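# Shelve floor cartons in the aisle's farthest shelf section

## Task

Pick up every carton lying on the aisle floor and set each one on a shelf board of the final shelving section at the far end of the aisle (either side of the aisle is fine). Each carton must rest directly on the shelf board, not on top of another carton, sitting level, and entirely inside the shelf's edge. The robot must not tip over or be left leaning; either one fails the task.

## Robot and tools

ROBOT. TidyBot++: a wheeled base (0.54 m long, 0.50 m wide, 0.38 m tall) on four powered casters, carrying a single seven-joint arm with a two-finger gripper. The shoulder sits 0.12 m ahead of the base centre and 0.68 m above the floor. Segments: upper arm 0.42 m, forearm 0.31 m, wrist-to-hand-point 0.31 m. At the start the arm is folded with the hand facing down; the hand then reaches up to 0.08 m beyond the front bumper and the elbow is up to 1.15 m high. Two cameras: base_camera, fixed on the chassis front about 0.34 m up and tilted down, and wrist_camera, which looks wherever the hand points.

FRAMES. Base frame: metres, origin on the floor under the base centre, x ahead, y to the left, z up. hand_pose and hand_target are in this frame; the reported point is the middle of the closed finger pads, with its z axis running out along the fingers and the fingers closing along its y axis. Odometry frame: the base frame as it was when the scene began. base_odometry gives x, y and heading (rad, left positive, -3.142 to 3.142) from wheel rotation only, so slipping shows as travel and it drifts a few cm over many moves. base_tilt is in degrees, positive when leaning forward or right.

move. One action per call. Arguments:
- base: object with any of translate_m (forward positive, -2 to 2 m), strafe_m (left positive, -2 to 2 m), rotate_rad (counter-clockwise from above positive, -6.3 to 6.3 rad). These are offsets from where the base last reported itself, along its axes at that moment; translate plus strafe give one straight-line move.
- joints: object of absolute targets by name. joint_1_rad to joint_7_rad in radians; gripper_pos from 0 (open, pads about 85 mm apart) to 1 (closed). joint_2_rad within ±2.249, joint_4_rad within ±2.579, joint_6_rad within ±2.099; joints 1, 3, 5, 7 are unlimited but take the shorter way, so turn them in steps below half a turn. Signs: joint_1_rad positive turns the arm clockwise seen from above (opposite to heading); joint_2_rad 0 is upper arm vertical, positive tilts it forward; with joint_3_rad at 3.14, negative joint_4_rad bends the forearm forward; with joint_3_rad 3.14 and joint_5_rad 0, negative joint_6_rad bends the hand forward; with the hand down, positive joint_7_rad turns it counter-clockwise, and 1.57 makes the fingers open left-right.
- target: one list of seven numbers [x, y, z, qw, qx, qy, qz], an absolute hand pose in the base frame (metres, then unit quaternion). With target, joints may only contain gripper_pos. The controller picks the joint angles, favouring folded-like postures, so the elbow can swing; the path curves and may overshoot. An unreachable pose makes the arm roam up to 10 s and ends in time_out. Low, close, forward-facing poses in front of the base often miss and can strike the base. To refine, add (wanted position - hand_pose) to the last target; to hold still, resend hand_target.
- speeds: per-action caps: translate_m or strafe_m 0.05-0.5 m/s (name only one when combining them), rotate_rad 0.1-1.57 rad/s, gripper_pos 0.234-0.993 per s. Defaults are the maxima.
- min_time_s: 0.1-8 s, the shortest duration of each arm motion.
- cameras: list of base_camera, wrist_camera or all; [] for none; omitted gives all only for an action-free call.
- blocking: true (default) returns when everything is at rest; false returns after about 0.5 s while motion continues.
A move with no action just reports state and images.

Other tools: wait(seconds 0-10, cameras) lets time pass and returns early once motions settle. stop(cameras) brakes everything still moving. zoom_image(camera, region [x0, y0, x1, y1] in image pixels from top-left, at most 504 per side) enlarges the newest image of that camera. read_manual only gives licence text. finished_scene(scene) ends the scene; call nothing after it in that reply.

RESULTS. base_status, joint_status, hand_status read moving, done, off_target (resting short of target), not_followed (target withheld, e.g. self-collision, with a cause), contact_stop or time_out (unplanned stops), torque_fault, or limit_stop_at_motor_heat. Also: joint_positions, hand_pose, hand_target, motor_effort (percent of maximum, peak in brackets), base_odometry, base_tilt, on_its_own, earlier move, pictures (image order), ARM HIT, MOTOR HOT. After a refused call or an unplanned stop, the rest of that reply's move, wait and finished_scene calls are skipped. Time keeps running while the reply is being written.

GRIPPER. Gap is about 85 x (1 - gripper_pos) mm; a spring makes the fingers touch slightly sooner than the reading suggests. off_target on the gripper means it closed on something and now squeezes hard (about 100-140 N). Cartons are empty and crush easily: close slowly, aiming about 0.01 past the touch point (near 1 - width_mm/85). Closed tips reach 19 mm past the hand point; pads shift about 13 mm outward while closing.

CAUTIONS. A hand facing down can rise to about 0.94 m only near the base. A held load makes the arm sag; correct with the offset method, and never send a loaded joint its current reading. Driving or turning while the arm is snagged above roughly 0.6 m, sideways swings of an extended arm, or long reaches over nearby furniture can tip the robot; backing away or retracting the arm rights a slight lean. Joint torque over 104.5 N m (joints 1-4) or 51.3 N m (5-7) triggers a 10 s arm halt. Long loaded or stretched holds overheat motors and let the arm sink. Never drop cartons, release them while moving, slam or shove into shelving, or pinch a carton hard while it still rests on something. Camera intrinsics and extrinsics are listed for projecting image points into the base frame.

Each tool is called by a JSON object that holds its "op" and its "data", one argument or row to a line.

## Session

{"op": "move", "data": {
  "cameras": ["all"]
}}

Scene clock: 0.00 s.
base_odometry: x=+0.000 y=+0.000 heading=+0.000
base_tilt: forward=+0.0 right=-0.3
base_status: not commanded
joint_positions: joint_1_rad=+0.025 joint_2_rad=-0.314 joint_3_rad=+3.190 joint_4_rad=-2.504 joint_5_rad=+0.036 joint_6_rad=-0.880 joint_7_rad=+1.619 gripper_pos=+0.002
joint_status: not commanded
motor_effort: joint_1_rad=+0 joint_2_rad=-2 joint_3_rad=+1 joint_4_rad=+13 joint_5_rad=+1 joint_6_rad=+0 joint_7_rad=-1
hand_pose: x=+0.2671 y=-0.0166 z=+0.5892 quat_wxyz=(+0.009, +0.999, -0.001, +0.035) (m; base frame)
hand_target: x=+0.2662 y=-0.0165 z=+0.5887 quat_wxyz=(+0.009, +0.999, -0.001, +0.035) (m; base frame)
hand_status: not commanded
pictures: base_camera, wrist_camera

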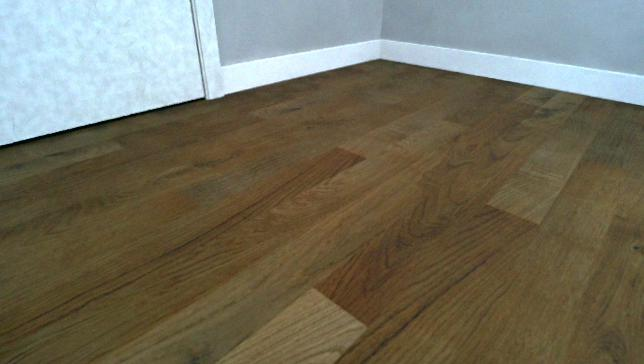

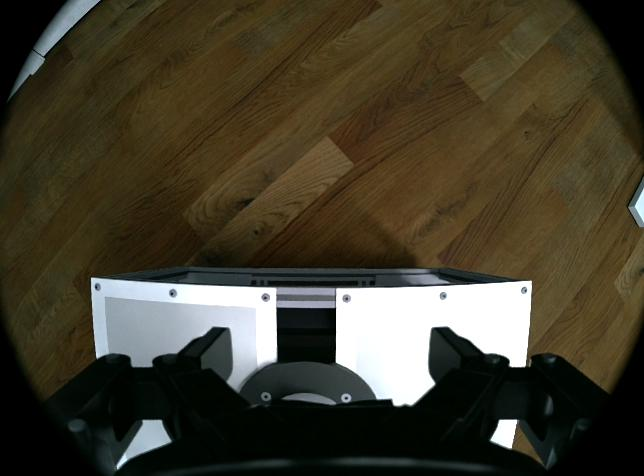

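{"op": "move", "data": {
  "joints": {"joint_6_rad": 0.5},
  "cameras": ["all"]
}}

Scene clock: 4.53 s.
move: done
base_odometry: x=+0.000 y=+0.000 heading=+0.000
base_tilt: forward=+0.0 right=-0.3
base_status: not commanded
joint_positions: joint_1_rad=+0.025 joint_2_rad=-0.314 joint_3_rad=+3.190 joint_4_rad=-2.503 joint_5_rad=+0.036 joint_6_rad=+0.444 joint_7_rad=+1.619 gripper_pos=+0.002
joint_status: all done
motor_effort: joint_1_rad=+0(1) joint_2_rad=-7(7) joint_3_rad=+1(1) joint_4_rad=+17(17) joint_5_rad=+0(1) joint_6_rad=+9(9) joint_7_rad=-1(1)
hand_pose: x=+0.5514 y=-0.0272 z=+0.8459 quat_wxyz=(+0.037, +0.766, +0.004, +0.642)
hand_target: x=+0.5533 y=-0.0270 z=+0.8616 quat_wxyz=(+0.038, +0.749, +0.004, +0.662)
hand_status: not commanded
pictures: base_camera, wrist_camera
wrist_camera: T_world_to_cam=[[-0.0082, -0.99823, 0.05883, -0.06823], [-0.20435, -0.05592, -0.9773, 0.99492], [0.97886, -0.02003, -0.20353, -0.23162]] pos_world=[0.42948, -0.01712, 0.92921]

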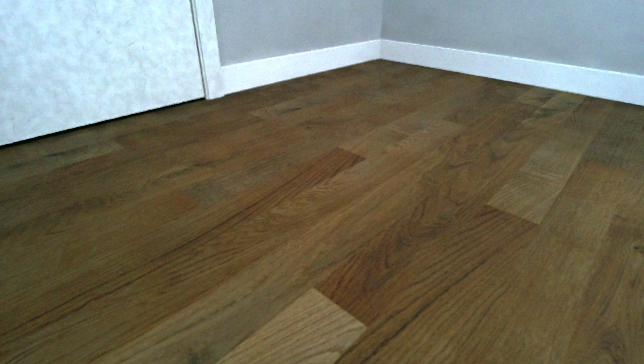

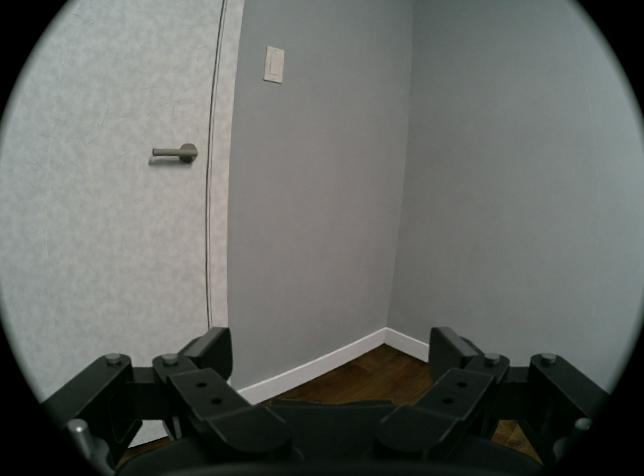

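{"op": "move", "data": {
  "base": {"rotate_rad": -1.0},
  "cameras": ["all"]
}}

{"op": "move", "data": {
  "base": {"rotate_rad": -1.0},
  "cameras": ["all"]
}}

Scene clock: 9.83 s.
move: done
base_odometry: x=+0.000 y=+0.000 heading=-0.999
base_tilt: forward=+0.0 right=-0.3
base_status: done
joint_positions: joint_1_rad=+0.025 joint_2_rad=-0.314 joint_3_rad=+3.191 joint_4_rad=-2.503 joint_5_rad=+0.036 joint_6_rad=+0.445 joint_7_rad=+1.619 gripper_pos=+0.002
joint_status: not commanded
motor_effort: joint_1_rad=+1(1) joint_2_rad=-7(7) joint_3_rad=+1(2) joint_4_rad=+17(17) joint_5_rad=+0(1) joint_6_rad=+8(9) joint_7_rad=+0(1)
hand_pose: x=+0.5514 y=-0.0275 z=+0.8460 quat_wxyz=(+0.037, +0.766, +0.004, +0.642)
hand_target: x=+0.5533 y=-0.0270 z=+0.8616 quat_wxyz=(+0.038, +0.749, +0.004, +0.662)
hand_status: not commanded
pictures: base_camera, wrist_camera
wrist_camera: T_world_to_cam=[[-0.00885, -0.99824, 0.05864, -0.06798], [-0.20418, -0.0556, -0.97735, 0.99499], [0.97889, -0.02063, -0.20333, -0.23181]] pos_world=[0.42948, -0.01732, 0.92931]

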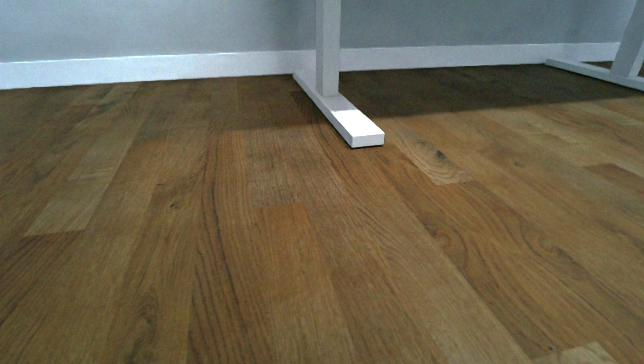

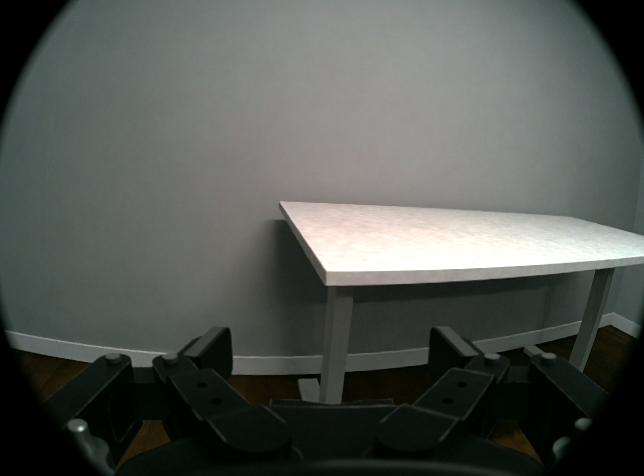

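Scene clock: 11.77 s.
move: done
base_odometry: x=+0.000 y=+0.000 heading=-1.999
base_tilt: forward=+0.0 right=-0.3
base_status: done
joint_positions: joint_1_rad=+0.025 joint_2_rad=-0.314 joint_3_rad=+3.192 joint_4_rad=-2.503 joint_5_rad=+0.036 joint_6_rad=+0.445 joint_7_rad=+1.619 gripper_pos=+0.002
joint_status: not commanded
motor_effort: joint_1_rad=+1(2) joint_2_rad=-7(7) joint_3_rad=+0(2) joint_4_rad=+17(17) joint_5_rad=+1(1) joint_6_rad=+8(9) joint_7_rad=-1(1)
hand_pose: x=+0.5514 y=-0.0277 z=+0.8460 quat_wxyz=(+0.038, +0.766, +0.003, +0.642)
hand_target: x=+0.5533 y=-0.0270 z=+0.8616 quat_wxyz=(+0.038, +0.749, +0.004, +0.662)
hand_status: not commanded
pictures: base_camera, wrist_camera
wrist_camera: T_world_to_cam=[[-0.00941, -0.99825, 0.05844, -0.06776], [-0.20411, -0.0553, -0.97739, 0.99498], [0.9789, -0.02112, -0.20323, -0.23192]] pos_world=[0.42948, -0.01752, 0.92931]

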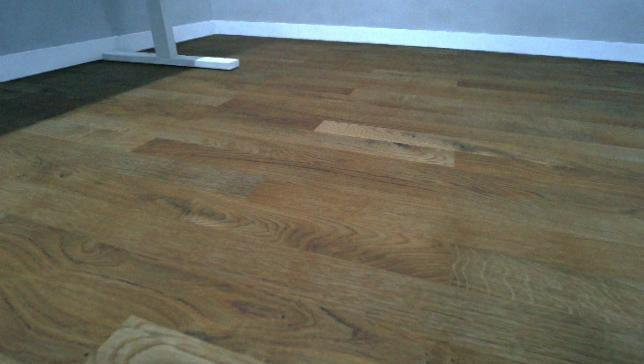

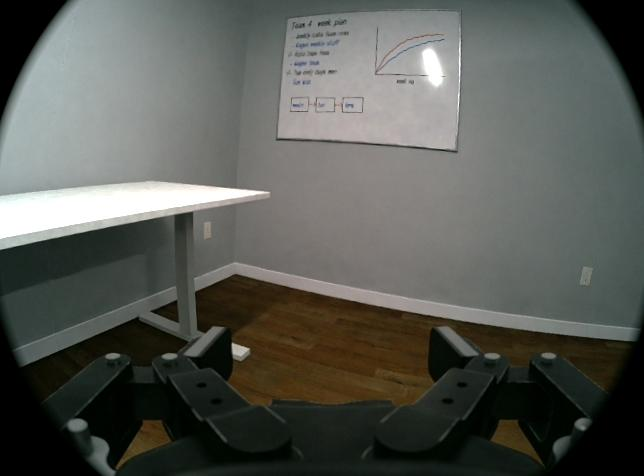

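{"op": "move", "data": {
  "base": {"rotate_rad": -1.0},
  "cameras": ["all"]
}}

{"op": "move", "data": {
  "base": {"rotate_rad": -1.0},
  "cameras": ["all"]
}}

{"op": "move", "data": {
  "base": {"rotate_rad": -1.0},
  "cameras": ["all"]
}}

Scene clock: 16.00 s.
move: done
base_odometry: x=+0.000 y=+0.000 heading=-2.998
base_tilt: forward=+0.0 right=-0.3
base_status: done
joint_positions: joint_1_rad=+0.025 joint_2_rad=-0.314 joint_3_rad=+3.192 joint_4_rad=-2.503 joint_5_rad=+0.036 joint_6_rad=+0.445 joint_7_rad=+1.619 gripper_pos=+0.002
joint_status: not commanded
motor_effort: joint_1_rad=+0(2) joint_2_rad=-7(7) joint_3_rad=+0(2) joint_4_rad=+17(17) joint_5_rad=+1(1) joint_6_rad=+9(9) joint_7_rad=-1(1)
hand_pose: x=+0.5514 y=-0.0280 z=+0.8460 quat_wxyz=(+0.038, +0.766, +0.003, +0.642)
hand_target: x=+0.5533 y=-0.0270 z=+0.8616 quat_wxyz=(+0.038, +0.749, +0.004, +0.662)
hand_status: not commanded
pictures: base_camera, wrist_camera
wrist_camera: T_world_to_cam=[[-0.00984, -0.99825, 0.05832, -0.06766], [-0.20403, -0.05509, -0.97741, 0.99497], [0.97892, -0.02152, -0.20313, -0.23203]] pos_world=[0.42948, -0.01772, 0.92931]

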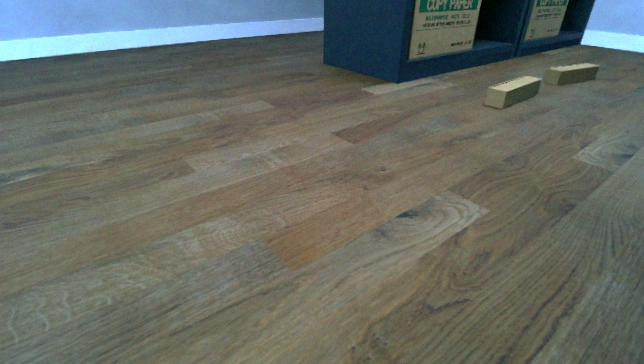

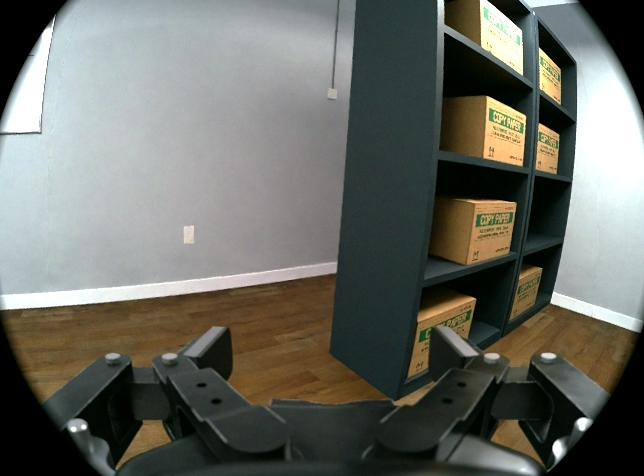

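Scene clock: 17.93 s.
move: done
base_odometry: x=+0.000 y=+0.000 heading=+2.286
base_tilt: forward=+0.0 right=-0.3
base_status: done
joint_positions: joint_1_rad=+0.025 joint_2_rad=-0.314 joint_3_rad=+3.192 joint_4_rad=-2.503 joint_5_rad=+0.036 joint_6_rad=+0.445 joint_7_rad=+1.619 gripper_pos=+0.002
joint_status: not commanded
motor_effort: joint_1_rad=+0(2) joint_2_rad=-7(7) joint_3_rad=+1(2) joint_4_rad=+17(17) joint_5_rad=+1(1) joint_6_rad=+9(9) joint_7_rad=-1(1)
hand_pose: x=+0.5514 y=-0.0280 z=+0.8460 quat_wxyz=(+0.038, +0.766, +0.003, +0.642)
hand_target: x=+0.5533 y=-0.0270 z=+0.8616 quat_wxyz=(+0.038, +0.749, +0.004, +0.662)
hand_status: not commanded
pictures: base_camera, wrist_camera
wrist_camera: T_world_to_cam=[[-0.01006, -0.99825, 0.05826, -0.06761], [-0.20403, -0.05499, -0.97742, 0.99497], [0.97891, -0.02172, -0.20313, -0.23204]] pos_world=[0.42948, -0.01782, 0.92931]

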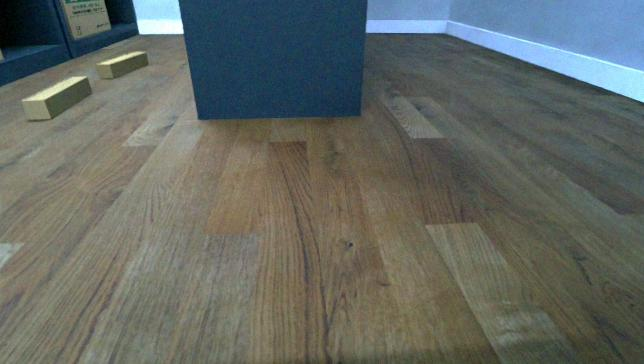

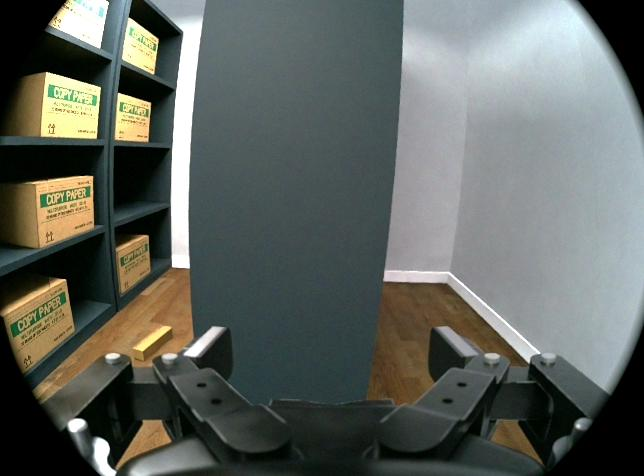

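Scene clock: 19.87 s.
move: done
base_odometry: x=+0.000 y=+0.000 heading=+1.286
base_tilt: forward=+0.0 right=-0.3
base_status: done
joint_positions: joint_1_rad=+0.025 joint_2_rad=-0.314 joint_3_rad=+3.192 joint_4_rad=-2.503 joint_5_rad=+0.036 joint_6_rad=+0.445 joint_7_rad=+1.619 gripper_pos=+0.002
joint_status: not commanded
motor_effort: joint_1_rad=+1(1) joint_2_rad=-7(7) joint_3_rad=+0(2) joint_4_rad=+17(17) joint_5_rad=+0(1) joint_6_rad=+9(9) joint_7_rad=-1(1)
hand_pose: x=+0.5514 y=-0.0281 z=+0.8461 quat_wxyz=(+0.038, +0.766, +0.003, +0.642)
hand_target: x=+0.5533 y=-0.0270 z=+0.8616 quat_wxyz=(+0.038, +0.749, +0.004, +0.662)
hand_status: not commanded
pictures: base_camera, wrist_camera
wrist_camera: T_world_to_cam=[[-0.01027, -0.99825, 0.0582, -0.06746], [-0.20404, -0.05488, -0.97742, 0.99498], [0.97891, -0.02191, -0.20312, -0.23204]] pos_world=[0.42948, -0.01782, 0.92931]

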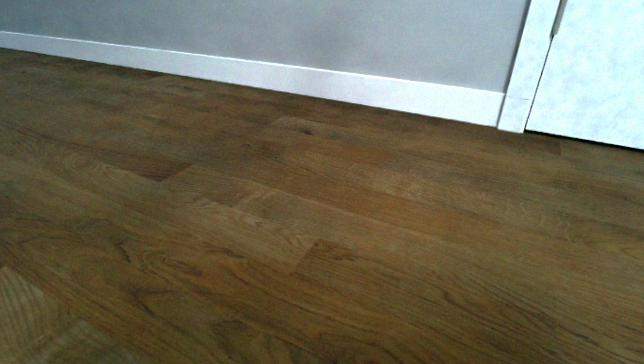

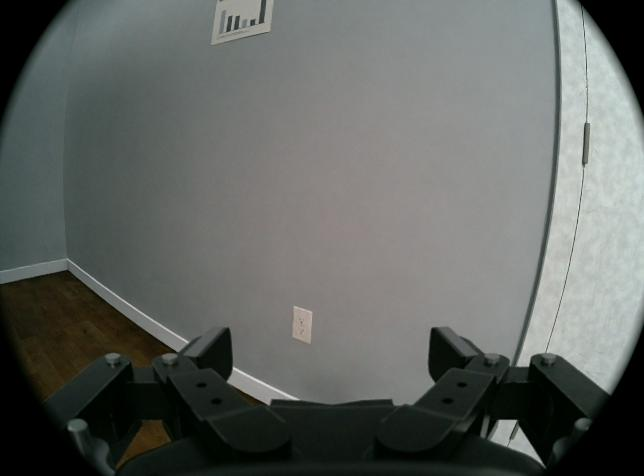

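{"op": "move", "data": {
  "base": {"rotate_rad": 0.973},
  "joints": {"joint_6_rad": 0.1}
}}

{"op": "move", "data": {
  "base": {"translate_m": 0.69, "strafe_m": 0.80},
  "cameras": ["all"]
}}

Scene clock: 31.40 s.
move: done
base_odometry: x=+0.000 y=+0.000 heading=+2.259
base_tilt: forward=+0.0 right=-0.3
base_status: done
joint_positions: joint_1_rad=+0.025 joint_2_rad=-0.314 joint_3_rad=+3.191 joint_4_rad=-2.504 joint_5_rad=+0.036 joint_6_rad=+0.119 joint_7_rad=+1.619 gripper_pos=+0.002
joint_status: all done
motor_effort: joint_1_rad=+1(2) joint_2_rad=-6(7) joint_3_rad=+1(2) joint_4_rad=+16(19) joint_5_rad=+0(1) joint_6_rad=+8(10) joint_7_rad=-1(1)
hand_pose: x=+0.5177 y=-0.0269 z=+0.7501 quat_wxyz=(+0.031, +0.860, +0.003, +0.509)
hand_target: x=+0.5142 y=-0.0267 z=+0.7442 quat_wxyz=(+0.031, +0.865, +0.003, +0.500)
hand_status: not commanded
pictures: none

Scene clock: 35.00 s.
move: done
base_odometry: x=-1.056 y=+0.025 heading=+2.259
base_tilt: forward=+0.0 right=-0.3
base_status: done
joint_positions: joint_1_rad=+0.025 joint_2_rad=-0.314 joint_3_rad=+3.191 joint_4_rad=-2.504 joint_5_rad=+0.036 joint_6_rad=+0.119 joint_7_rad=+1.619 gripper_pos=+0.002
joint_status: not commanded
motor_effort: joint_1_rad=+1(1) joint_2_rad=-6(8) joint_3_rad=+0(2) joint_4_rad=+16(17) joint_5_rad=+1(1) joint_6_rad=+8(8) joint_7_rad=-1(1)
hand_pose: x=+0.5177 y=-0.0270 z=+0.7501 quat_wxyz=(+0.031, +0.860, +0.003, +0.509)
hand_target: x=+0.5142 y=-0.0267 z=+0.7442 quat_wxyz=(+0.031, +0.865, +0.003, +0.500)
hand_status: not commanded
pictures: base_camera, wrist_camera
wrist_camera: T_world_to_cam=[[0.00345, -0.99907, 0.04293, -0.05672], [-0.50731, -0.03874, -0.86089, 0.96433], [0.86175, -0.01881, -0.50698, 0.07008]] pos_world=[0.42902, -0.01799, 0.86815]

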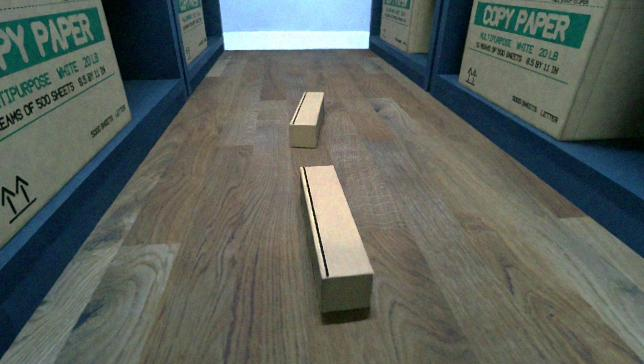

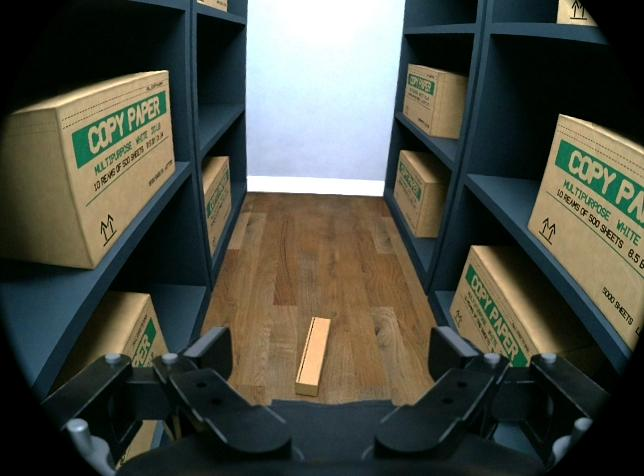

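{"op": "move", "data": {
  "base": {"translate_m": -0.097, "strafe_m": -0.103, "rotate_rad": 0.077},
  "joints": {"joint_1_rad": 0.0, "joint_2_rad": 1.425, "joint_3_rad": 3.1416, "joint_4_rad": -1.961, "joint_5_rad": 0.0, "joint_6_rad": 0.946, "joint_7_rad": 1.5708, "gripper_pos": 0.0},
  "min_time_s": 2.5,
  "cameras": ["all"]
}}

Scene clock: 62.07 s.
move: done
base_odometry: x=-0.915 y=+0.016 heading=+2.337
base_tilt: forward=+0.0 right=-0.3
base_status: done
joint_positions: joint_1_rad=+0.020 joint_2_rad=+1.416 joint_3_rad=+3.157 joint_4_rad=-1.975 joint_5_rad=+0.036 joint_6_rad=+0.894 joint_7_rad=+1.615 gripper_pos=+0.002
joint_status: all done
motor_effort: joint_1_rad=+1(2) joint_2_rad=-32(34) joint_3_rad=+0(3) joint_4_rad=-1(16) joint_5_rad=+0(2) joint_6_rad=+5(8) joint_7_rad=+0(2)
hand_pose: x=+0.6442 y=-0.0093 z=+0.1930 quat_wxyz=(+0.008, +0.948, +0.028, +0.317)
hand_target: x=+0.6601 y=+0.0013 z=+0.2001 quat_wxyz=(+0.000, +0.939, +0.000, +0.344)
hand_status: not commanded
pictures: base_camera, wrist_camera
wrist_camera: T_world_to_cam=[[0.07023, -0.9975, 0.00765, -0.05184], [-0.81462, -0.06178, -0.57669, 0.69258], [0.57572, 0.03427, -0.81693, -0.07632]] pos_world=[0.61177, -0.0063, 0.33745]

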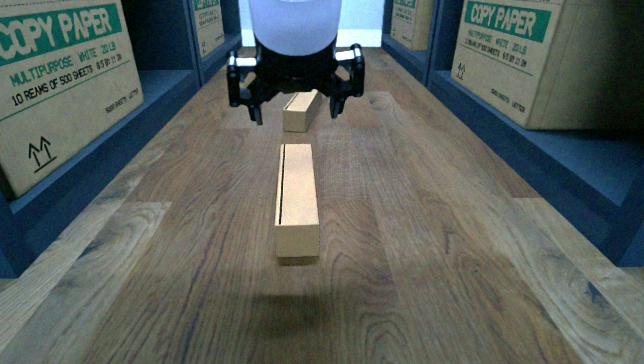

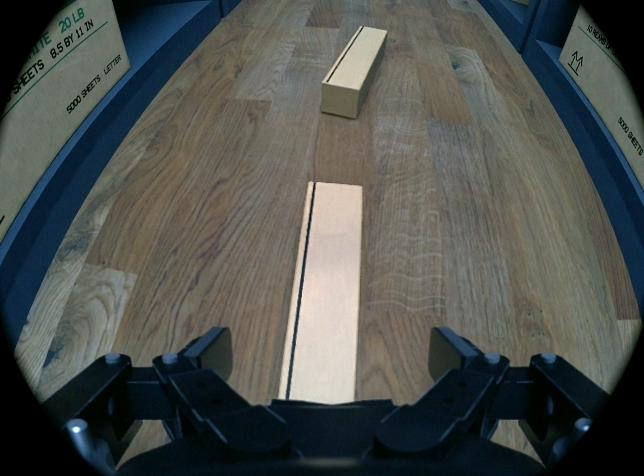

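{"op": "move", "data": {
  "joints": {"joint_1_rad": -0.02, "joint_2_rad": 1.672, "joint_3_rad": 3.126, "joint_4_rad": -1.702, "joint_5_rad": -0.036, "joint_6_rad": 0.99, "joint_7_rad": 1.527},
  "min_time_s": 1.5,
  "cameras": ["all"]
}}

Scene clock: 68.20 s.
move: done
base_odometry: x=-0.915 y=+0.016 heading=+2.337
base_tilt: forward=+0.0 right=-0.3
base_status: not commanded
joint_positions: joint_1_rad=+0.000 joint_2_rad=+1.662 joint_3_rad=+3.141 joint_4_rad=-1.713 joint_5_rad=+0.018 joint_6_rad=+0.939 joint_7_rad=+1.571 gripper_pos=+0.002
joint_status: all done
motor_effort: joint_1_rad=+0(1) joint_2_rad=-32(34) joint_3_rad=+0(2) joint_4_rad=-1(1) joint_5_rad=+1(2) joint_6_rad=+5(7) joint_7_rad=-1(1)
hand_pose: x=+0.6673 y=+0.0062 z=+0.1008 quat_wxyz=(-0.005, +0.938, +0.008, +0.346)
hand_target: x=+0.6789 y=+0.0112 z=+0.1074 quat_wxyz=(-0.008, +0.929, -0.029, +0.370)
hand_status: not commanded
pictures: base_camera, wrist_camera
wrist_camera: T_world_to_cam=[[0.04229, -0.99871, -0.028, -0.01509], [-0.77924, -0.01543, -0.62653, 0.64029], [0.62529, 0.04831, -0.77889, -0.20262]] pos_world=[0.62628, 0.00459, 0.24292]

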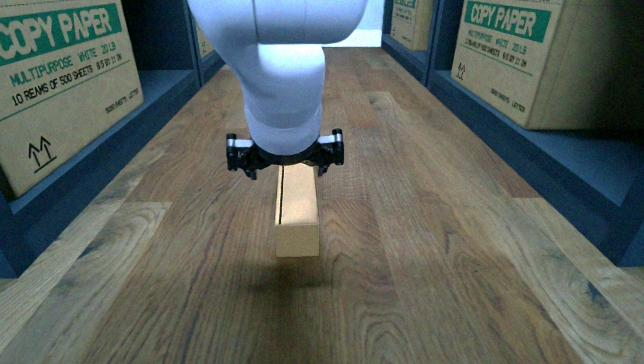

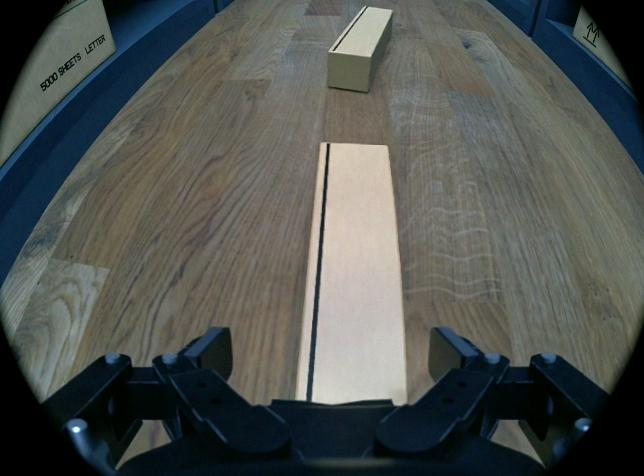

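{"op": "move", "data": {
  "base": {"strafe_m": -0.011},
  "speeds": {"strafe_m": 0.1}
}}

{"op": "move", "data": {
  "joints": {"joint_2_rad": 1.789, "joint_4_rad": -1.565, "joint_6_rad": 0.965},
  "min_time_s": 1.5,
  "cameras": ["all"]
}}

Scene clock: 71.27 s.
move: done
base_odometry: x=-0.907 y=+0.023 heading=+2.336
base_tilt: forward=+0.0 right=-0.3
base_status: done
joint_positions: joint_1_rad=-0.010 joint_2_rad=+1.662 joint_3_rad=+3.136 joint_4_rad=-1.712 joint_5_rad=+0.015 joint_6_rad=+0.940 joint_7_rad=+1.571 gripper_pos=+0.002
joint_status: not commanded
motor_effort: joint_1_rad=+0(3) joint_2_rad=-32(33) joint_3_rad=+0(2) joint_4_rad=+0(1) joint_5_rad=+0(1) joint_6_rad=+6(6) joint_7_rad=-1(1)
hand_pose: x=+0.6676 y=+0.0138 z=+0.1010 quat_wxyz=(-0.008, +0.938, +0.010, +0.346)
hand_target: x=+0.6789 y=+0.0112 z=+0.1074 quat_wxyz=(-0.008, +0.929, -0.029, +0.370)
hand_status: not commanded
pictures: none

Scene clock: 73.07 s.
move: done
base_odometry: x=-0.907 y=+0.023 heading=+2.336
base_tilt: forward=+0.0 right=-0.3
base_status: not commanded
joint_positions: joint_1_rad=-0.010 joint_2_rad=+1.775 joint_3_rad=+3.136 joint_4_rad=-1.578 joint_5_rad=+0.015 joint_6_rad=+0.940 joint_7_rad=+1.571 gripper_pos=+0.002
joint_status: all done
motor_effort: joint_1_rad=+1(1) joint_2_rad=-32(33) joint_3_rad=-1(1) joint_4_rad=+0(2) joint_5_rad=+1(1) joint_6_rad=+6(6) joint_7_rad=-1(1)
hand_pose: x=+0.6724 y=+0.0137 z=+0.0570 quat_wxyz=(-0.008, +0.934, +0.010, +0.356)
hand_target: x=+0.6760 y=+0.0109 z=+0.0563 quat_wxyz=(-0.008, +0.930, -0.030, +0.367)
hand_status: not commanded
pictures: base_camera, wrist_camera
wrist_camera: T_world_to_cam=[[0.04854, -0.99831, -0.0318, -0.01301], [-0.76462, -0.01666, -0.64427, 0.60814], [0.64265, 0.05559, -0.76414, -0.25284]] pos_world=[0.62812, 0.0112, 0.19819]

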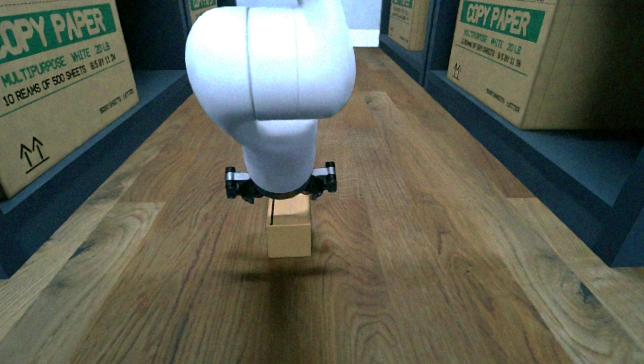

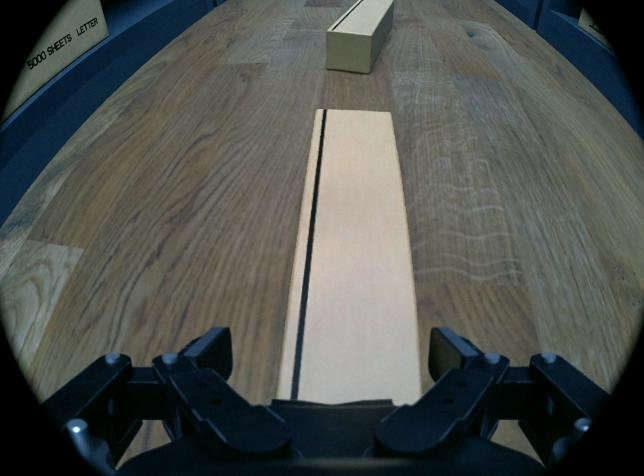

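{"op": "move", "data": {
  "joints": {"joint_1_rad": 0.027},
  "cameras": ["all"]
}}

Scene clock: 77.37 s.
move: done
base_odometry: x=-0.907 y=+0.023 heading=+2.336
base_tilt: forward=+0.0 right=-0.3
base_status: not commanded
joint_positions: joint_1_rad=+0.017 joint_2_rad=+1.775 joint_3_rad=+3.135 joint_4_rad=-1.578 joint_5_rad=+0.013 joint_6_rad=+0.940 joint_7_rad=+1.571 gripper_pos=+0.002
joint_status: all done
motor_effort: joint_1_rad=+1(2) joint_2_rad=-32(32) joint_3_rad=-1(2) joint_4_rad=+0(1) joint_5_rad=+1(1) joint_6_rad=+6(6) joint_7_rad=-1(1)
hand_pose: x=+0.6726 y=-0.0015 z=+0.0570 quat_wxyz=(-0.003, +0.934, -0.004, +0.356)
hand_target: x=+0.6759 y=-0.0153 z=+0.0563 quat_wxyz=(+0.000, +0.929, -0.052, +0.367)
hand_status: not commanded
pictures: base_camera, wrist_camera
wrist_camera: T_world_to_cam=[[0.01912, -0.99929, -0.03241, -0.00838], [-0.76468, 0.00627, -0.64438, 0.60816], [0.64412, 0.0371, -0.76402, -0.25317]] pos_world=[0.62828, -0.0028, 0.19819]

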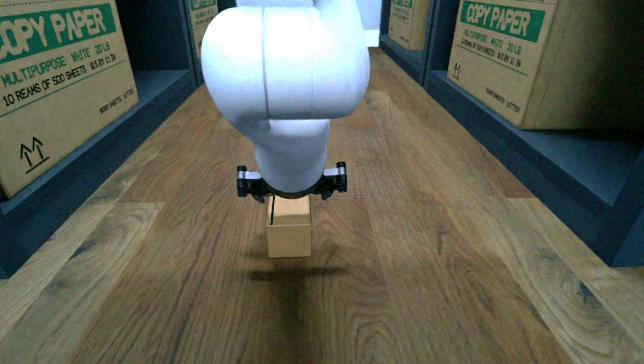

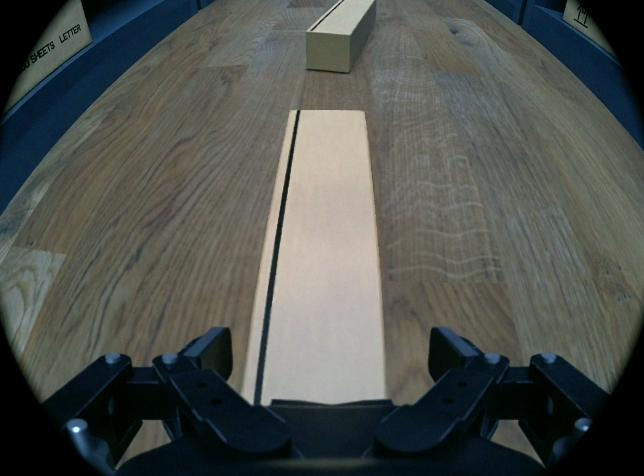

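{"op": "move", "data": {
  "joints": {"joint_1_rad": -0.009, "joint_2_rad": 1.833, "joint_4_rad": -1.526, "joint_6_rad": 0.964},
  "min_time_s": 1.0,
  "cameras": ["all"]
}}

{"op": "zoom_image", "data": {
  "camera": "base_camera",
  "region": [180, 130, 400, 290]
}}

Scene clock: 81.47 s.
move: done
base_odometry: x=-0.907 y=+0.023 heading=+2.336
base_tilt: forward=+0.0 right=-0.3
base_status: not commanded
joint_positions: joint_1_rad=+0.009 joint_2_rad=+1.818 joint_3_rad=+3.135 joint_4_rad=-1.540 joint_5_rad=+0.013 joint_6_rad=+0.940 joint_7_rad=+1.571 gripper_pos=+0.002
joint_status: all done
motor_effort: joint_1_rad=+1(2) joint_2_rad=-32(33) joint_3_rad=-1(1) joint_4_rad=+0(2) joint_5_rad=+1(1) joint_6_rad=+5(6) joint_7_rad=-1(1)
hand_pose: x=+0.6655 y=+0.0029 z=+0.0385 quat_wxyz=(-0.005, +0.935, +0.000, +0.354)
hand_target: x=+0.6688 y=+0.0046 z=+0.0374 quat_wxyz=(-0.006, +0.931, -0.036, +0.364)
hand_status: not commanded
pictures: base_camera, wrist_camera
wrist_camera: T_world_to_cam=[[0.02673, -0.99911, -0.03252, -0.00945], [-0.76831, 0.00028, -0.64007, 0.59295], [0.63952, 0.0421, -0.76762, -0.25971]] pos_world=[0.62191, 0.00133, 0.17987]

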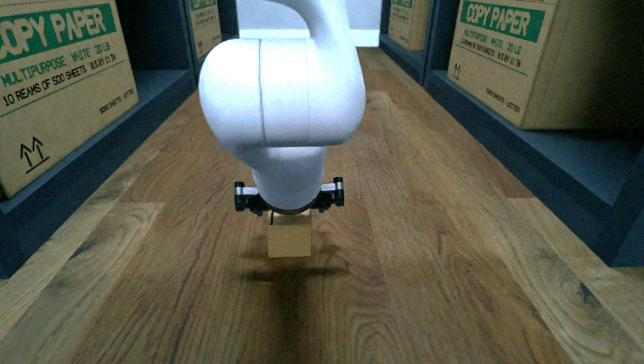

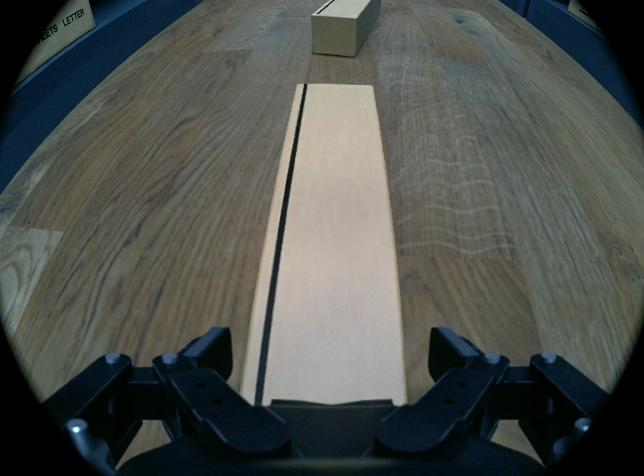

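Scaled by 2.291.

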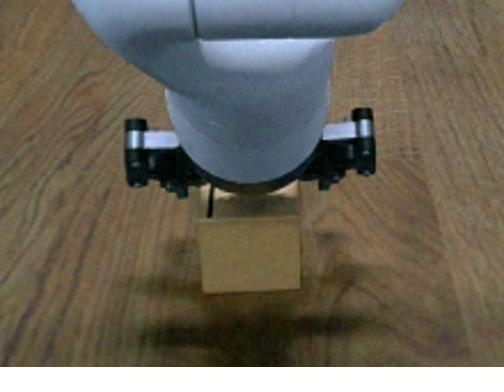

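{"op": "move", "data": {
  "joints": {"gripper_pos": 0.2},
  "speeds": {"gripper_pos": 0.234},
  "cameras": ["wrist_camera"]
}}

{"op": "move", "data": {
  "joints": {"gripper_pos": 0.25},
  "speeds": {"gripper_pos": 0.234},
  "cameras": ["wrist_camera"]
}}

{"op": "zoom_image", "data": {
  "camera": "wrist_camera",
  "region": [180, 280, 480, 476]
}}

Scene clock: 83.97 s.
move: done
base_odometry: x=-0.907 y=+0.023 heading=+2.336
base_tilt: forward=+0.0 right=-0.3
base_status: not commanded
joint_positions: joint_1_rad=+0.009 joint_2_rad=+1.818 joint_3_rad=+3.135 joint_4_rad=-1.540 joint_5_rad=+0.013 joint_6_rad=+0.940 joint_7_rad=+1.571 gripper_pos=+0.200
joint_status: all done
motor_effort: joint_1_rad=+1(1) joint_2_rad=-32(32) joint_3_rad=+0(2) joint_4_rad=+0(1) joint_5_rad=+1(1) joint_6_rad=+5(6) joint_7_rad=-1(1)
hand_pose: x=+0.6655 y=+0.0029 z=+0.0385 quat_wxyz=(-0.005, +0.935, +0.000, +0.354)
hand_target: x=+0.6688 y=+0.0046 z=+0.0374 quat_wxyz=(-0.006, +0.931, -0.036, +0.364)
hand_status: not commanded
wrist_camera: T_world_to_cam=[[0.02673, -0.99911, -0.03252, -0.00945], [-0.76831, 0.00028, -0.64007, 0.59303], [0.63952, 0.0421, -0.76762, -0.25977]] pos_world=[0.62201, 0.00133, 0.17987]

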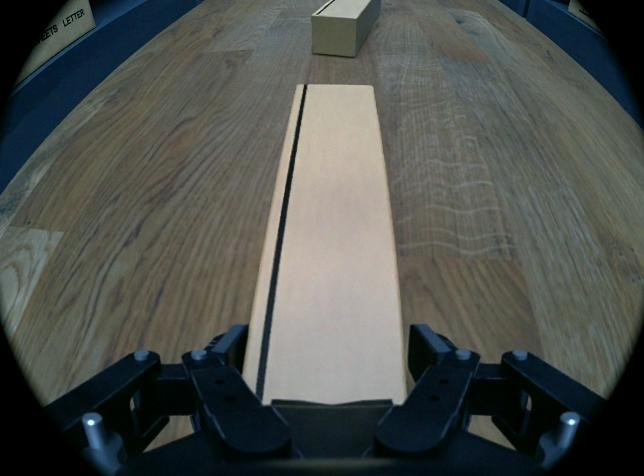

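Scene clock: 84.77 s.
move: done
base_odometry: x=-0.907 y=+0.023 heading=+2.336
base_tilt: forward=+0.0 right=-0.3
base_status: not commanded
joint_positions: joint_1_rad=+0.009 joint_2_rad=+1.818 joint_3_rad=+3.135 joint_4_rad=-1.540 joint_5_rad=+0.013 joint_6_rad=+0.940 joint_7_rad=+1.571 gripper_pos=+0.252
joint_status: all done
motor_effort: joint_1_rad=+1(1) joint_2_rad=-32(32) joint_3_rad=+0(1) joint_4_rad=+1(1) joint_5_rad=+1(1) joint_6_rad=+6(6) joint_7_rad=-1(1)
hand_pose: x=+0.6655 y=+0.0029 z=+0.0385 quat_wxyz=(-0.005, +0.935, +0.000, +0.354)
hand_target: x=+0.6688 y=+0.0046 z=+0.0374 quat_wxyz=(-0.006, +0.931, -0.036, +0.364)
hand_status: not commanded
wrist_camera: T_world_to_cam=[[0.02673, -0.99911, -0.03252, -0.00945], [-0.76831, 0.00028, -0.64007, 0.59303], [0.63952, 0.0421, -0.76762, -0.25977]] pos_world=[0.62201, 0.00133, 0.17987]

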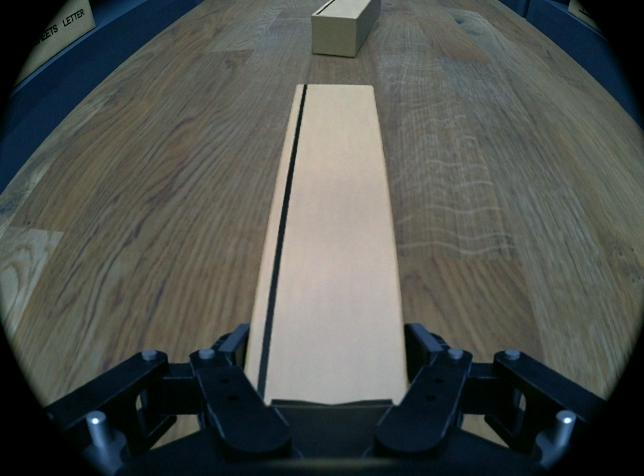

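Scaled by 1.680.

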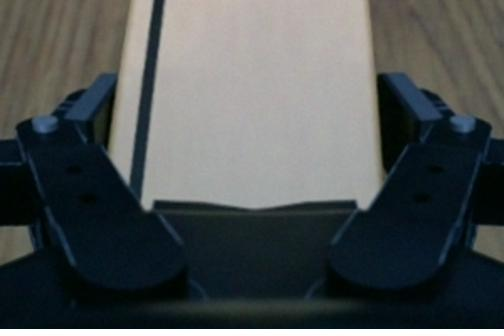

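{"op": "move", "data": {
  "joints": {"gripper_pos": 0.28},
  "speeds": {"gripper_pos": 0.234},
  "cameras": ["wrist_camera"]
}}

{"op": "zoom_image", "data": {
  "camera": "wrist_camera",
  "region": [180, 280, 480, 476]
}}

{"op": "move", "data": {
  "joints": {"gripper_pos": 0.295},
  "speeds": {"gripper_pos": 0.234},
  "cameras": ["wrist_camera"]
}}

{"op": "zoom_image", "data": {
  "camera": "wrist_camera",
  "region": [180, 280, 480, 476]
}}

Scene clock: 86.50 s.
move: done
base_odometry: x=-0.907 y=+0.023 heading=+2.336
base_tilt: forward=+0.0 right=-0.3
base_status: not commanded
joint_positions: joint_1_rad=+0.009 joint_2_rad=+1.818 joint_3_rad=+3.135 joint_4_rad=-1.540 joint_5_rad=+0.013 joint_6_rad=+0.940 joint_7_rad=+1.571 gripper_pos=+0.280
joint_status: all done
motor_effort: joint_1_rad=+1(1) joint_2_rad=-32(32) joint_3_rad=-1(1) joint_4_rad=+0(1) joint_5_rad=+0(1) joint_6_rad=+6(6) joint_7_rad=+0(1)
hand_pose: x=+0.6655 y=+0.0029 z=+0.0385 quat_wxyz=(-0.005, +0.935, +0.000, +0.354)
hand_target: x=+0.6688 y=+0.0046 z=+0.0374 quat_wxyz=(-0.006, +0.931, -0.036, +0.364)
hand_status: not commanded
wrist_camera: T_world_to_cam=[[0.02673, -0.99911, -0.03252, -0.00945], [-0.76831, 0.00028, -0.64007, 0.59303], [0.63952, 0.0421, -0.76762, -0.25977]] pos_world=[0.62201, 0.00133, 0.17987]

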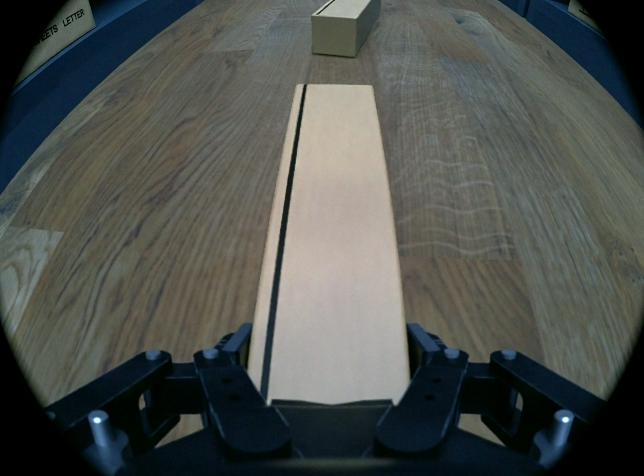

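Scaled by 1.680.

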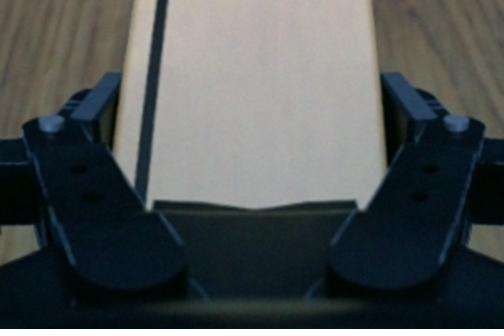

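Scene clock: 87.17 s.
move: done
base_odometry: x=-0.907 y=+0.023 heading=+2.336
base_tilt: forward=+0.0 right=-0.3
base_status: not commanded
joint_positions: joint_1_rad=+0.009 joint_2_rad=+1.818 joint_3_rad=+3.135 joint_4_rad=-1.540 joint_5_rad=+0.013 joint_6_rad=+0.940 joint_7_rad=+1.571 gripper_pos=+0.296
joint_status: all done
motor_effort: joint_1_rad=+0(1) joint_2_rad=-32(32) joint_3_rad=-1(1) joint_4_rad=+0(1) joint_5_rad=+0(1) joint_6_rad=+6(6) joint_7_rad=+0(1)
hand_pose: x=+0.6655 y=+0.0029 z=+0.0385 quat_wxyz=(-0.005, +0.935, +0.000, +0.354)
hand_target: x=+0.6688 y=+0.0046 z=+0.0374 quat_wxyz=(-0.006, +0.931, -0.036, +0.364)
hand_status: not commanded
wrist_camera: T_world_to_cam=[[0.02673, -0.99911, -0.03252, -0.00945], [-0.76831, 0.00028, -0.64007, 0.59303], [0.63952, 0.0421, -0.76762, -0.25977]] pos_world=[0.62201, 0.00133, 0.17987]

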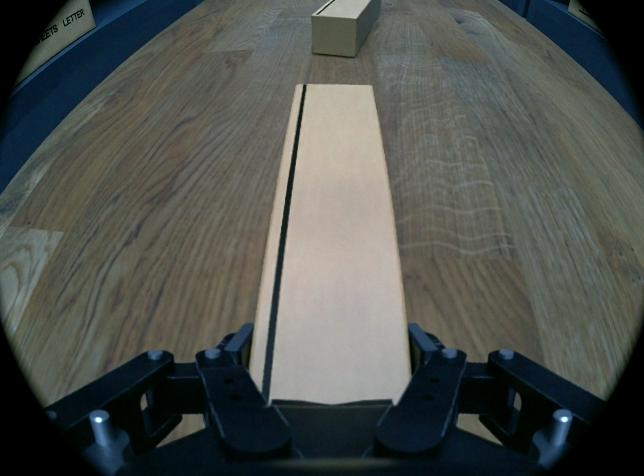

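Scaled by 1.680.

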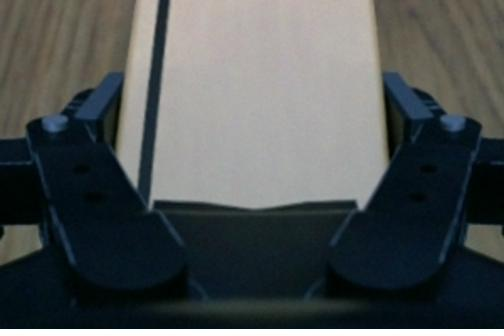

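{"op": "move", "data": {
  "joints": {"gripper_pos": 0.31},
  "speeds": {"gripper_pos": 0.234},
  "cameras": ["wrist_camera"]
}}

{"op": "zoom_image", "data": {
  "camera": "wrist_camera",
  "region": [180, 280, 480, 476]
}}

{"op": "move", "data": {
  "joints": {"gripper_pos": 0.32},
  "speeds": {"gripper_pos": 0.234},
  "cameras": ["wrist_camera"]
}}

{"op": "zoom_image", "data": {
  "camera": "wrist_camera",
  "region": [180, 280, 480, 476]
}}

Scene clock: 88.97 s.
move: done
base_odometry: x=-0.907 y=+0.023 heading=+2.336
base_tilt: forward=+0.0 right=-0.3
base_status: not commanded
joint_positions: joint_1_rad=+0.009 joint_2_rad=+1.818 joint_3_rad=+3.135 joint_4_rad=-1.540 joint_5_rad=+0.013 joint_6_rad=+0.940 joint_7_rad=+1.571 gripper_pos=+0.311
joint_status: all done
motor_effort: joint_1_rad=+0(1) joint_2_rad=-31(32) joint_3_rad=-1(2) joint_4_rad=+0(1) joint_5_rad=+1(1) joint_6_rad=+5(6) joint_7_rad=-1(1)
hand_pose: x=+0.6655 y=+0.0029 z=+0.0385 quat_wxyz=(-0.005, +0.935, +0.000, +0.354)
hand_target: x=+0.6688 y=+0.0046 z=+0.0374 quat_wxyz=(-0.006, +0.931, -0.036, +0.364)
hand_status: not commanded
wrist_camera: T_world_to_cam=[[0.02658, -0.99911, -0.03265, -0.00933], [-0.76832, 0.00048, -0.64007, 0.59303], [0.63952, 0.0421, -0.76762, -0.25977]] pos_world=[0.62201, 0.00132, 0.17987]

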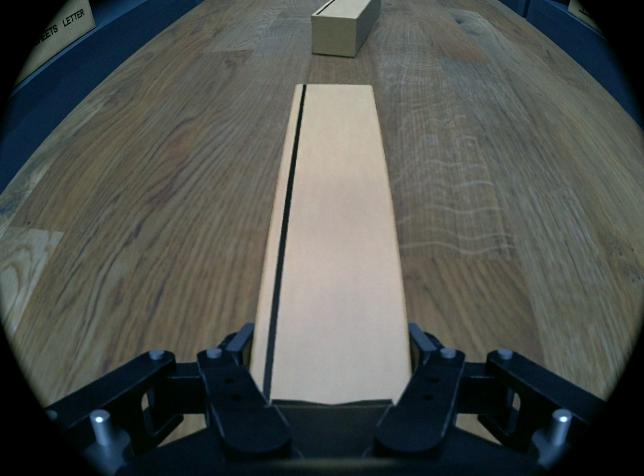

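Scaled by 1.680.

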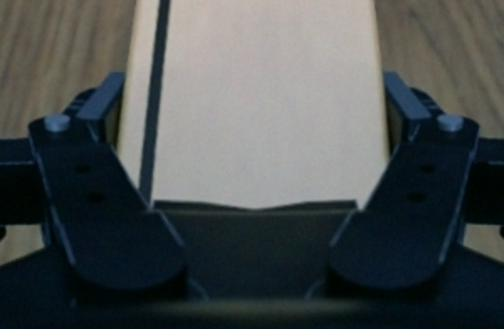

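Scene clock: 89.60 s.
move: done
base_odometry: x=-0.907 y=+0.023 heading=+2.336
base_tilt: forward=+0.0 right=-0.3
base_status: not commanded
joint_positions: joint_1_rad=+0.009 joint_2_rad=+1.818 joint_3_rad=+3.135 joint_4_rad=-1.540 joint_5_rad=+0.013 joint_6_rad=+0.940 joint_7_rad=+1.571 gripper_pos=+0.319
joint_status: all done
motor_effort: joint_1_rad=+0(1) joint_2_rad=-31(31) joint_3_rad=+0(2) joint_4_rad=+0(1) joint_5_rad=+1(1) joint_6_rad=+5(5) joint_7_rad=+0(1)
hand_pose: x=+0.6655 y=+0.0029 z=+0.0385 quat_wxyz=(-0.005, +0.935, +0.000, +0.354)
hand_target: x=+0.6688 y=+0.0046 z=+0.0374 quat_wxyz=(-0.006, +0.931, -0.036, +0.364)
hand_status: not commanded
wrist_camera: T_world_to_cam=[[0.02658, -0.99911, -0.03265, -0.00933], [-0.76832, 0.00048, -0.64007, 0.59303], [0.63952, 0.0421, -0.76762, -0.25977]] pos_world=[0.62201, 0.00132, 0.17987]

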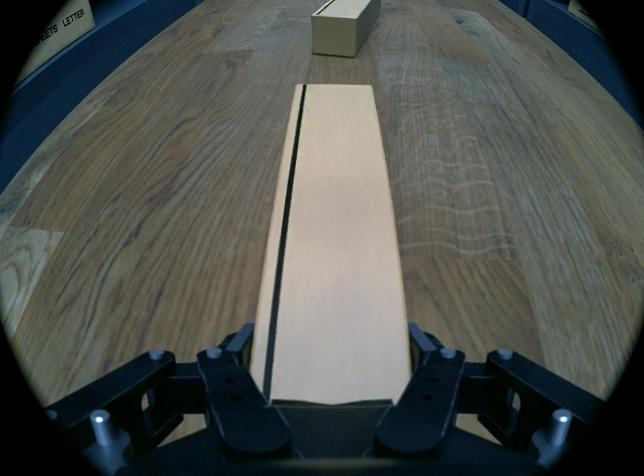

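Scaled by 1.680.

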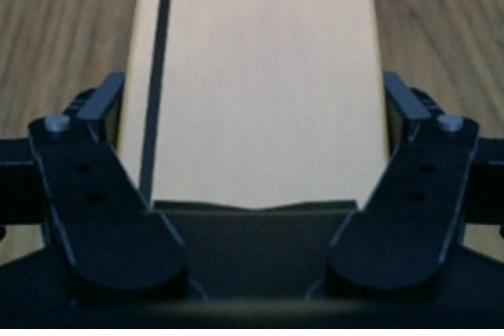

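{"op": "move", "data": {
  "joints": {"gripper_pos": 0.33},
  "speeds": {"gripper_pos": 0.234}
}}

{"op": "move", "data": {
  "joints": {"joint_2_rad": 1.69, "joint_4_rad": -1.70, "joint_6_rad": 0.995},
  "min_time_s": 2,
  "cameras": ["all"]
}}

{"op": "zoom_image", "data": {
  "camera": "base_camera",
  "region": [180, 80, 400, 290]
}}

Scene clock: 92.40 s.
move: done
base_odometry: x=-0.907 y=+0.023 heading=+2.336
base_tilt: forward=+0.0 right=-0.3
base_status: not commanded
joint_positions: joint_1_rad=+0.009 joint_2_rad=+1.818 joint_3_rad=+3.135 joint_4_rad=-1.540 joint_5_rad=+0.013 joint_6_rad=+0.940 joint_7_rad=+1.571 gripper_pos=+0.329
joint_status: all done
motor_effort: joint_1_rad=+0(1) joint_2_rad=-30(31) joint_3_rad=+0(2) joint_4_rad=+0(1) joint_5_rad=+1(1) joint_6_rad=+5(5) joint_7_rad=+0(1)
hand_pose: x=+0.6655 y=+0.0029 z=+0.0385 quat_wxyz=(-0.005, +0.935, +0.000, +0.354)
hand_target: x=+0.6688 y=+0.0046 z=+0.0374 quat_wxyz=(-0.006, +0.931, -0.036, +0.364)
hand_status: not commanded
pictures: none

Scene clock: 94.70 s.
move: done
base_odometry: x=-0.907 y=+0.023 heading=+2.336
base_tilt: forward=+0.0 right=-0.3
base_status: not commanded
joint_positions: joint_1_rad=+0.009 joint_2_rad=+1.739 joint_3_rad=+3.135 joint_4_rad=-1.688 joint_5_rad=+0.013 joint_6_rad=+0.942 joint_7_rad=+1.571 gripper_pos=+0.329
joint_status: all done
motor_effort: joint_1_rad=+0(1) joint_2_rad=-32(32) joint_3_rad=-1(2) joint_4_rad=+0(2) joint_5_rad=+1(1) joint_6_rad=+6(6) joint_7_rad=+0(1)
hand_pose: x=+0.6354 y=+0.0034 z=+0.0632 quat_wxyz=(-0.005, +0.947, +0.000, +0.322)
hand_target: x=+0.6707 y=+0.0049 z=+0.0987 quat_wxyz=(-0.006, +0.931, -0.035, +0.364)
hand_status: not commanded
pictures: base_camera, wrist_camera
wrist_camera: T_world_to_cam=[[0.02522, -0.99906, -0.03519, -0.00625], [-0.80925, 0.00026, -0.58746, 0.60829], [0.58692, 0.0433, -0.80849, -0.18551]] pos_world=[0.6013, 0.00163, 0.20715]

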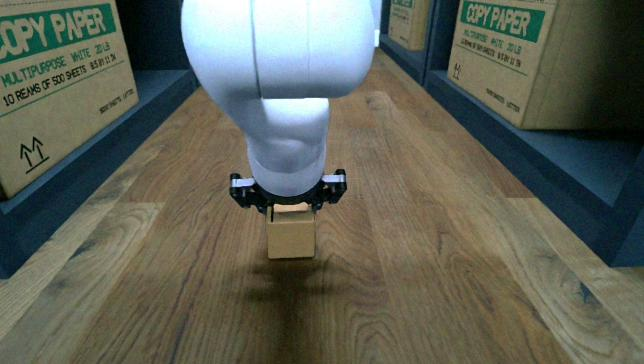

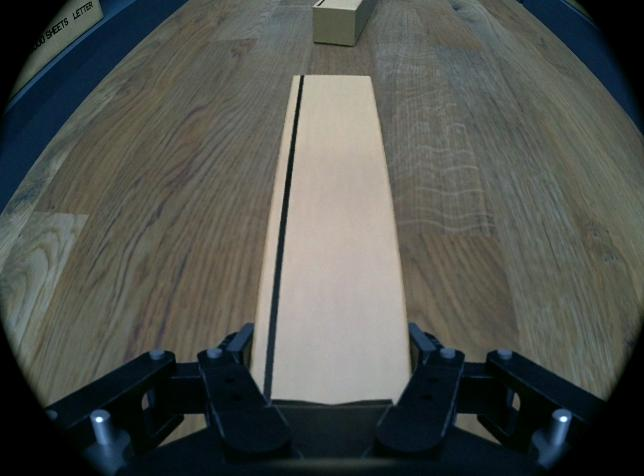

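Scaled by 2.291.

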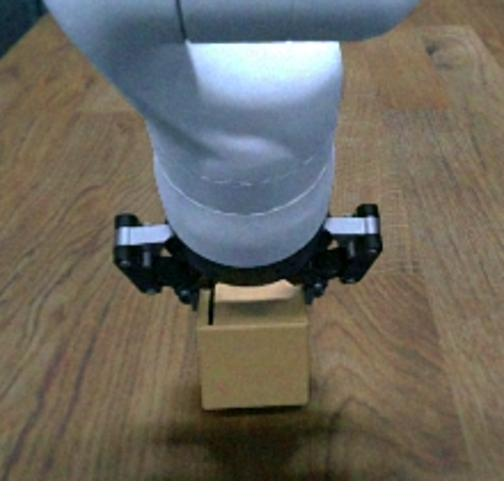

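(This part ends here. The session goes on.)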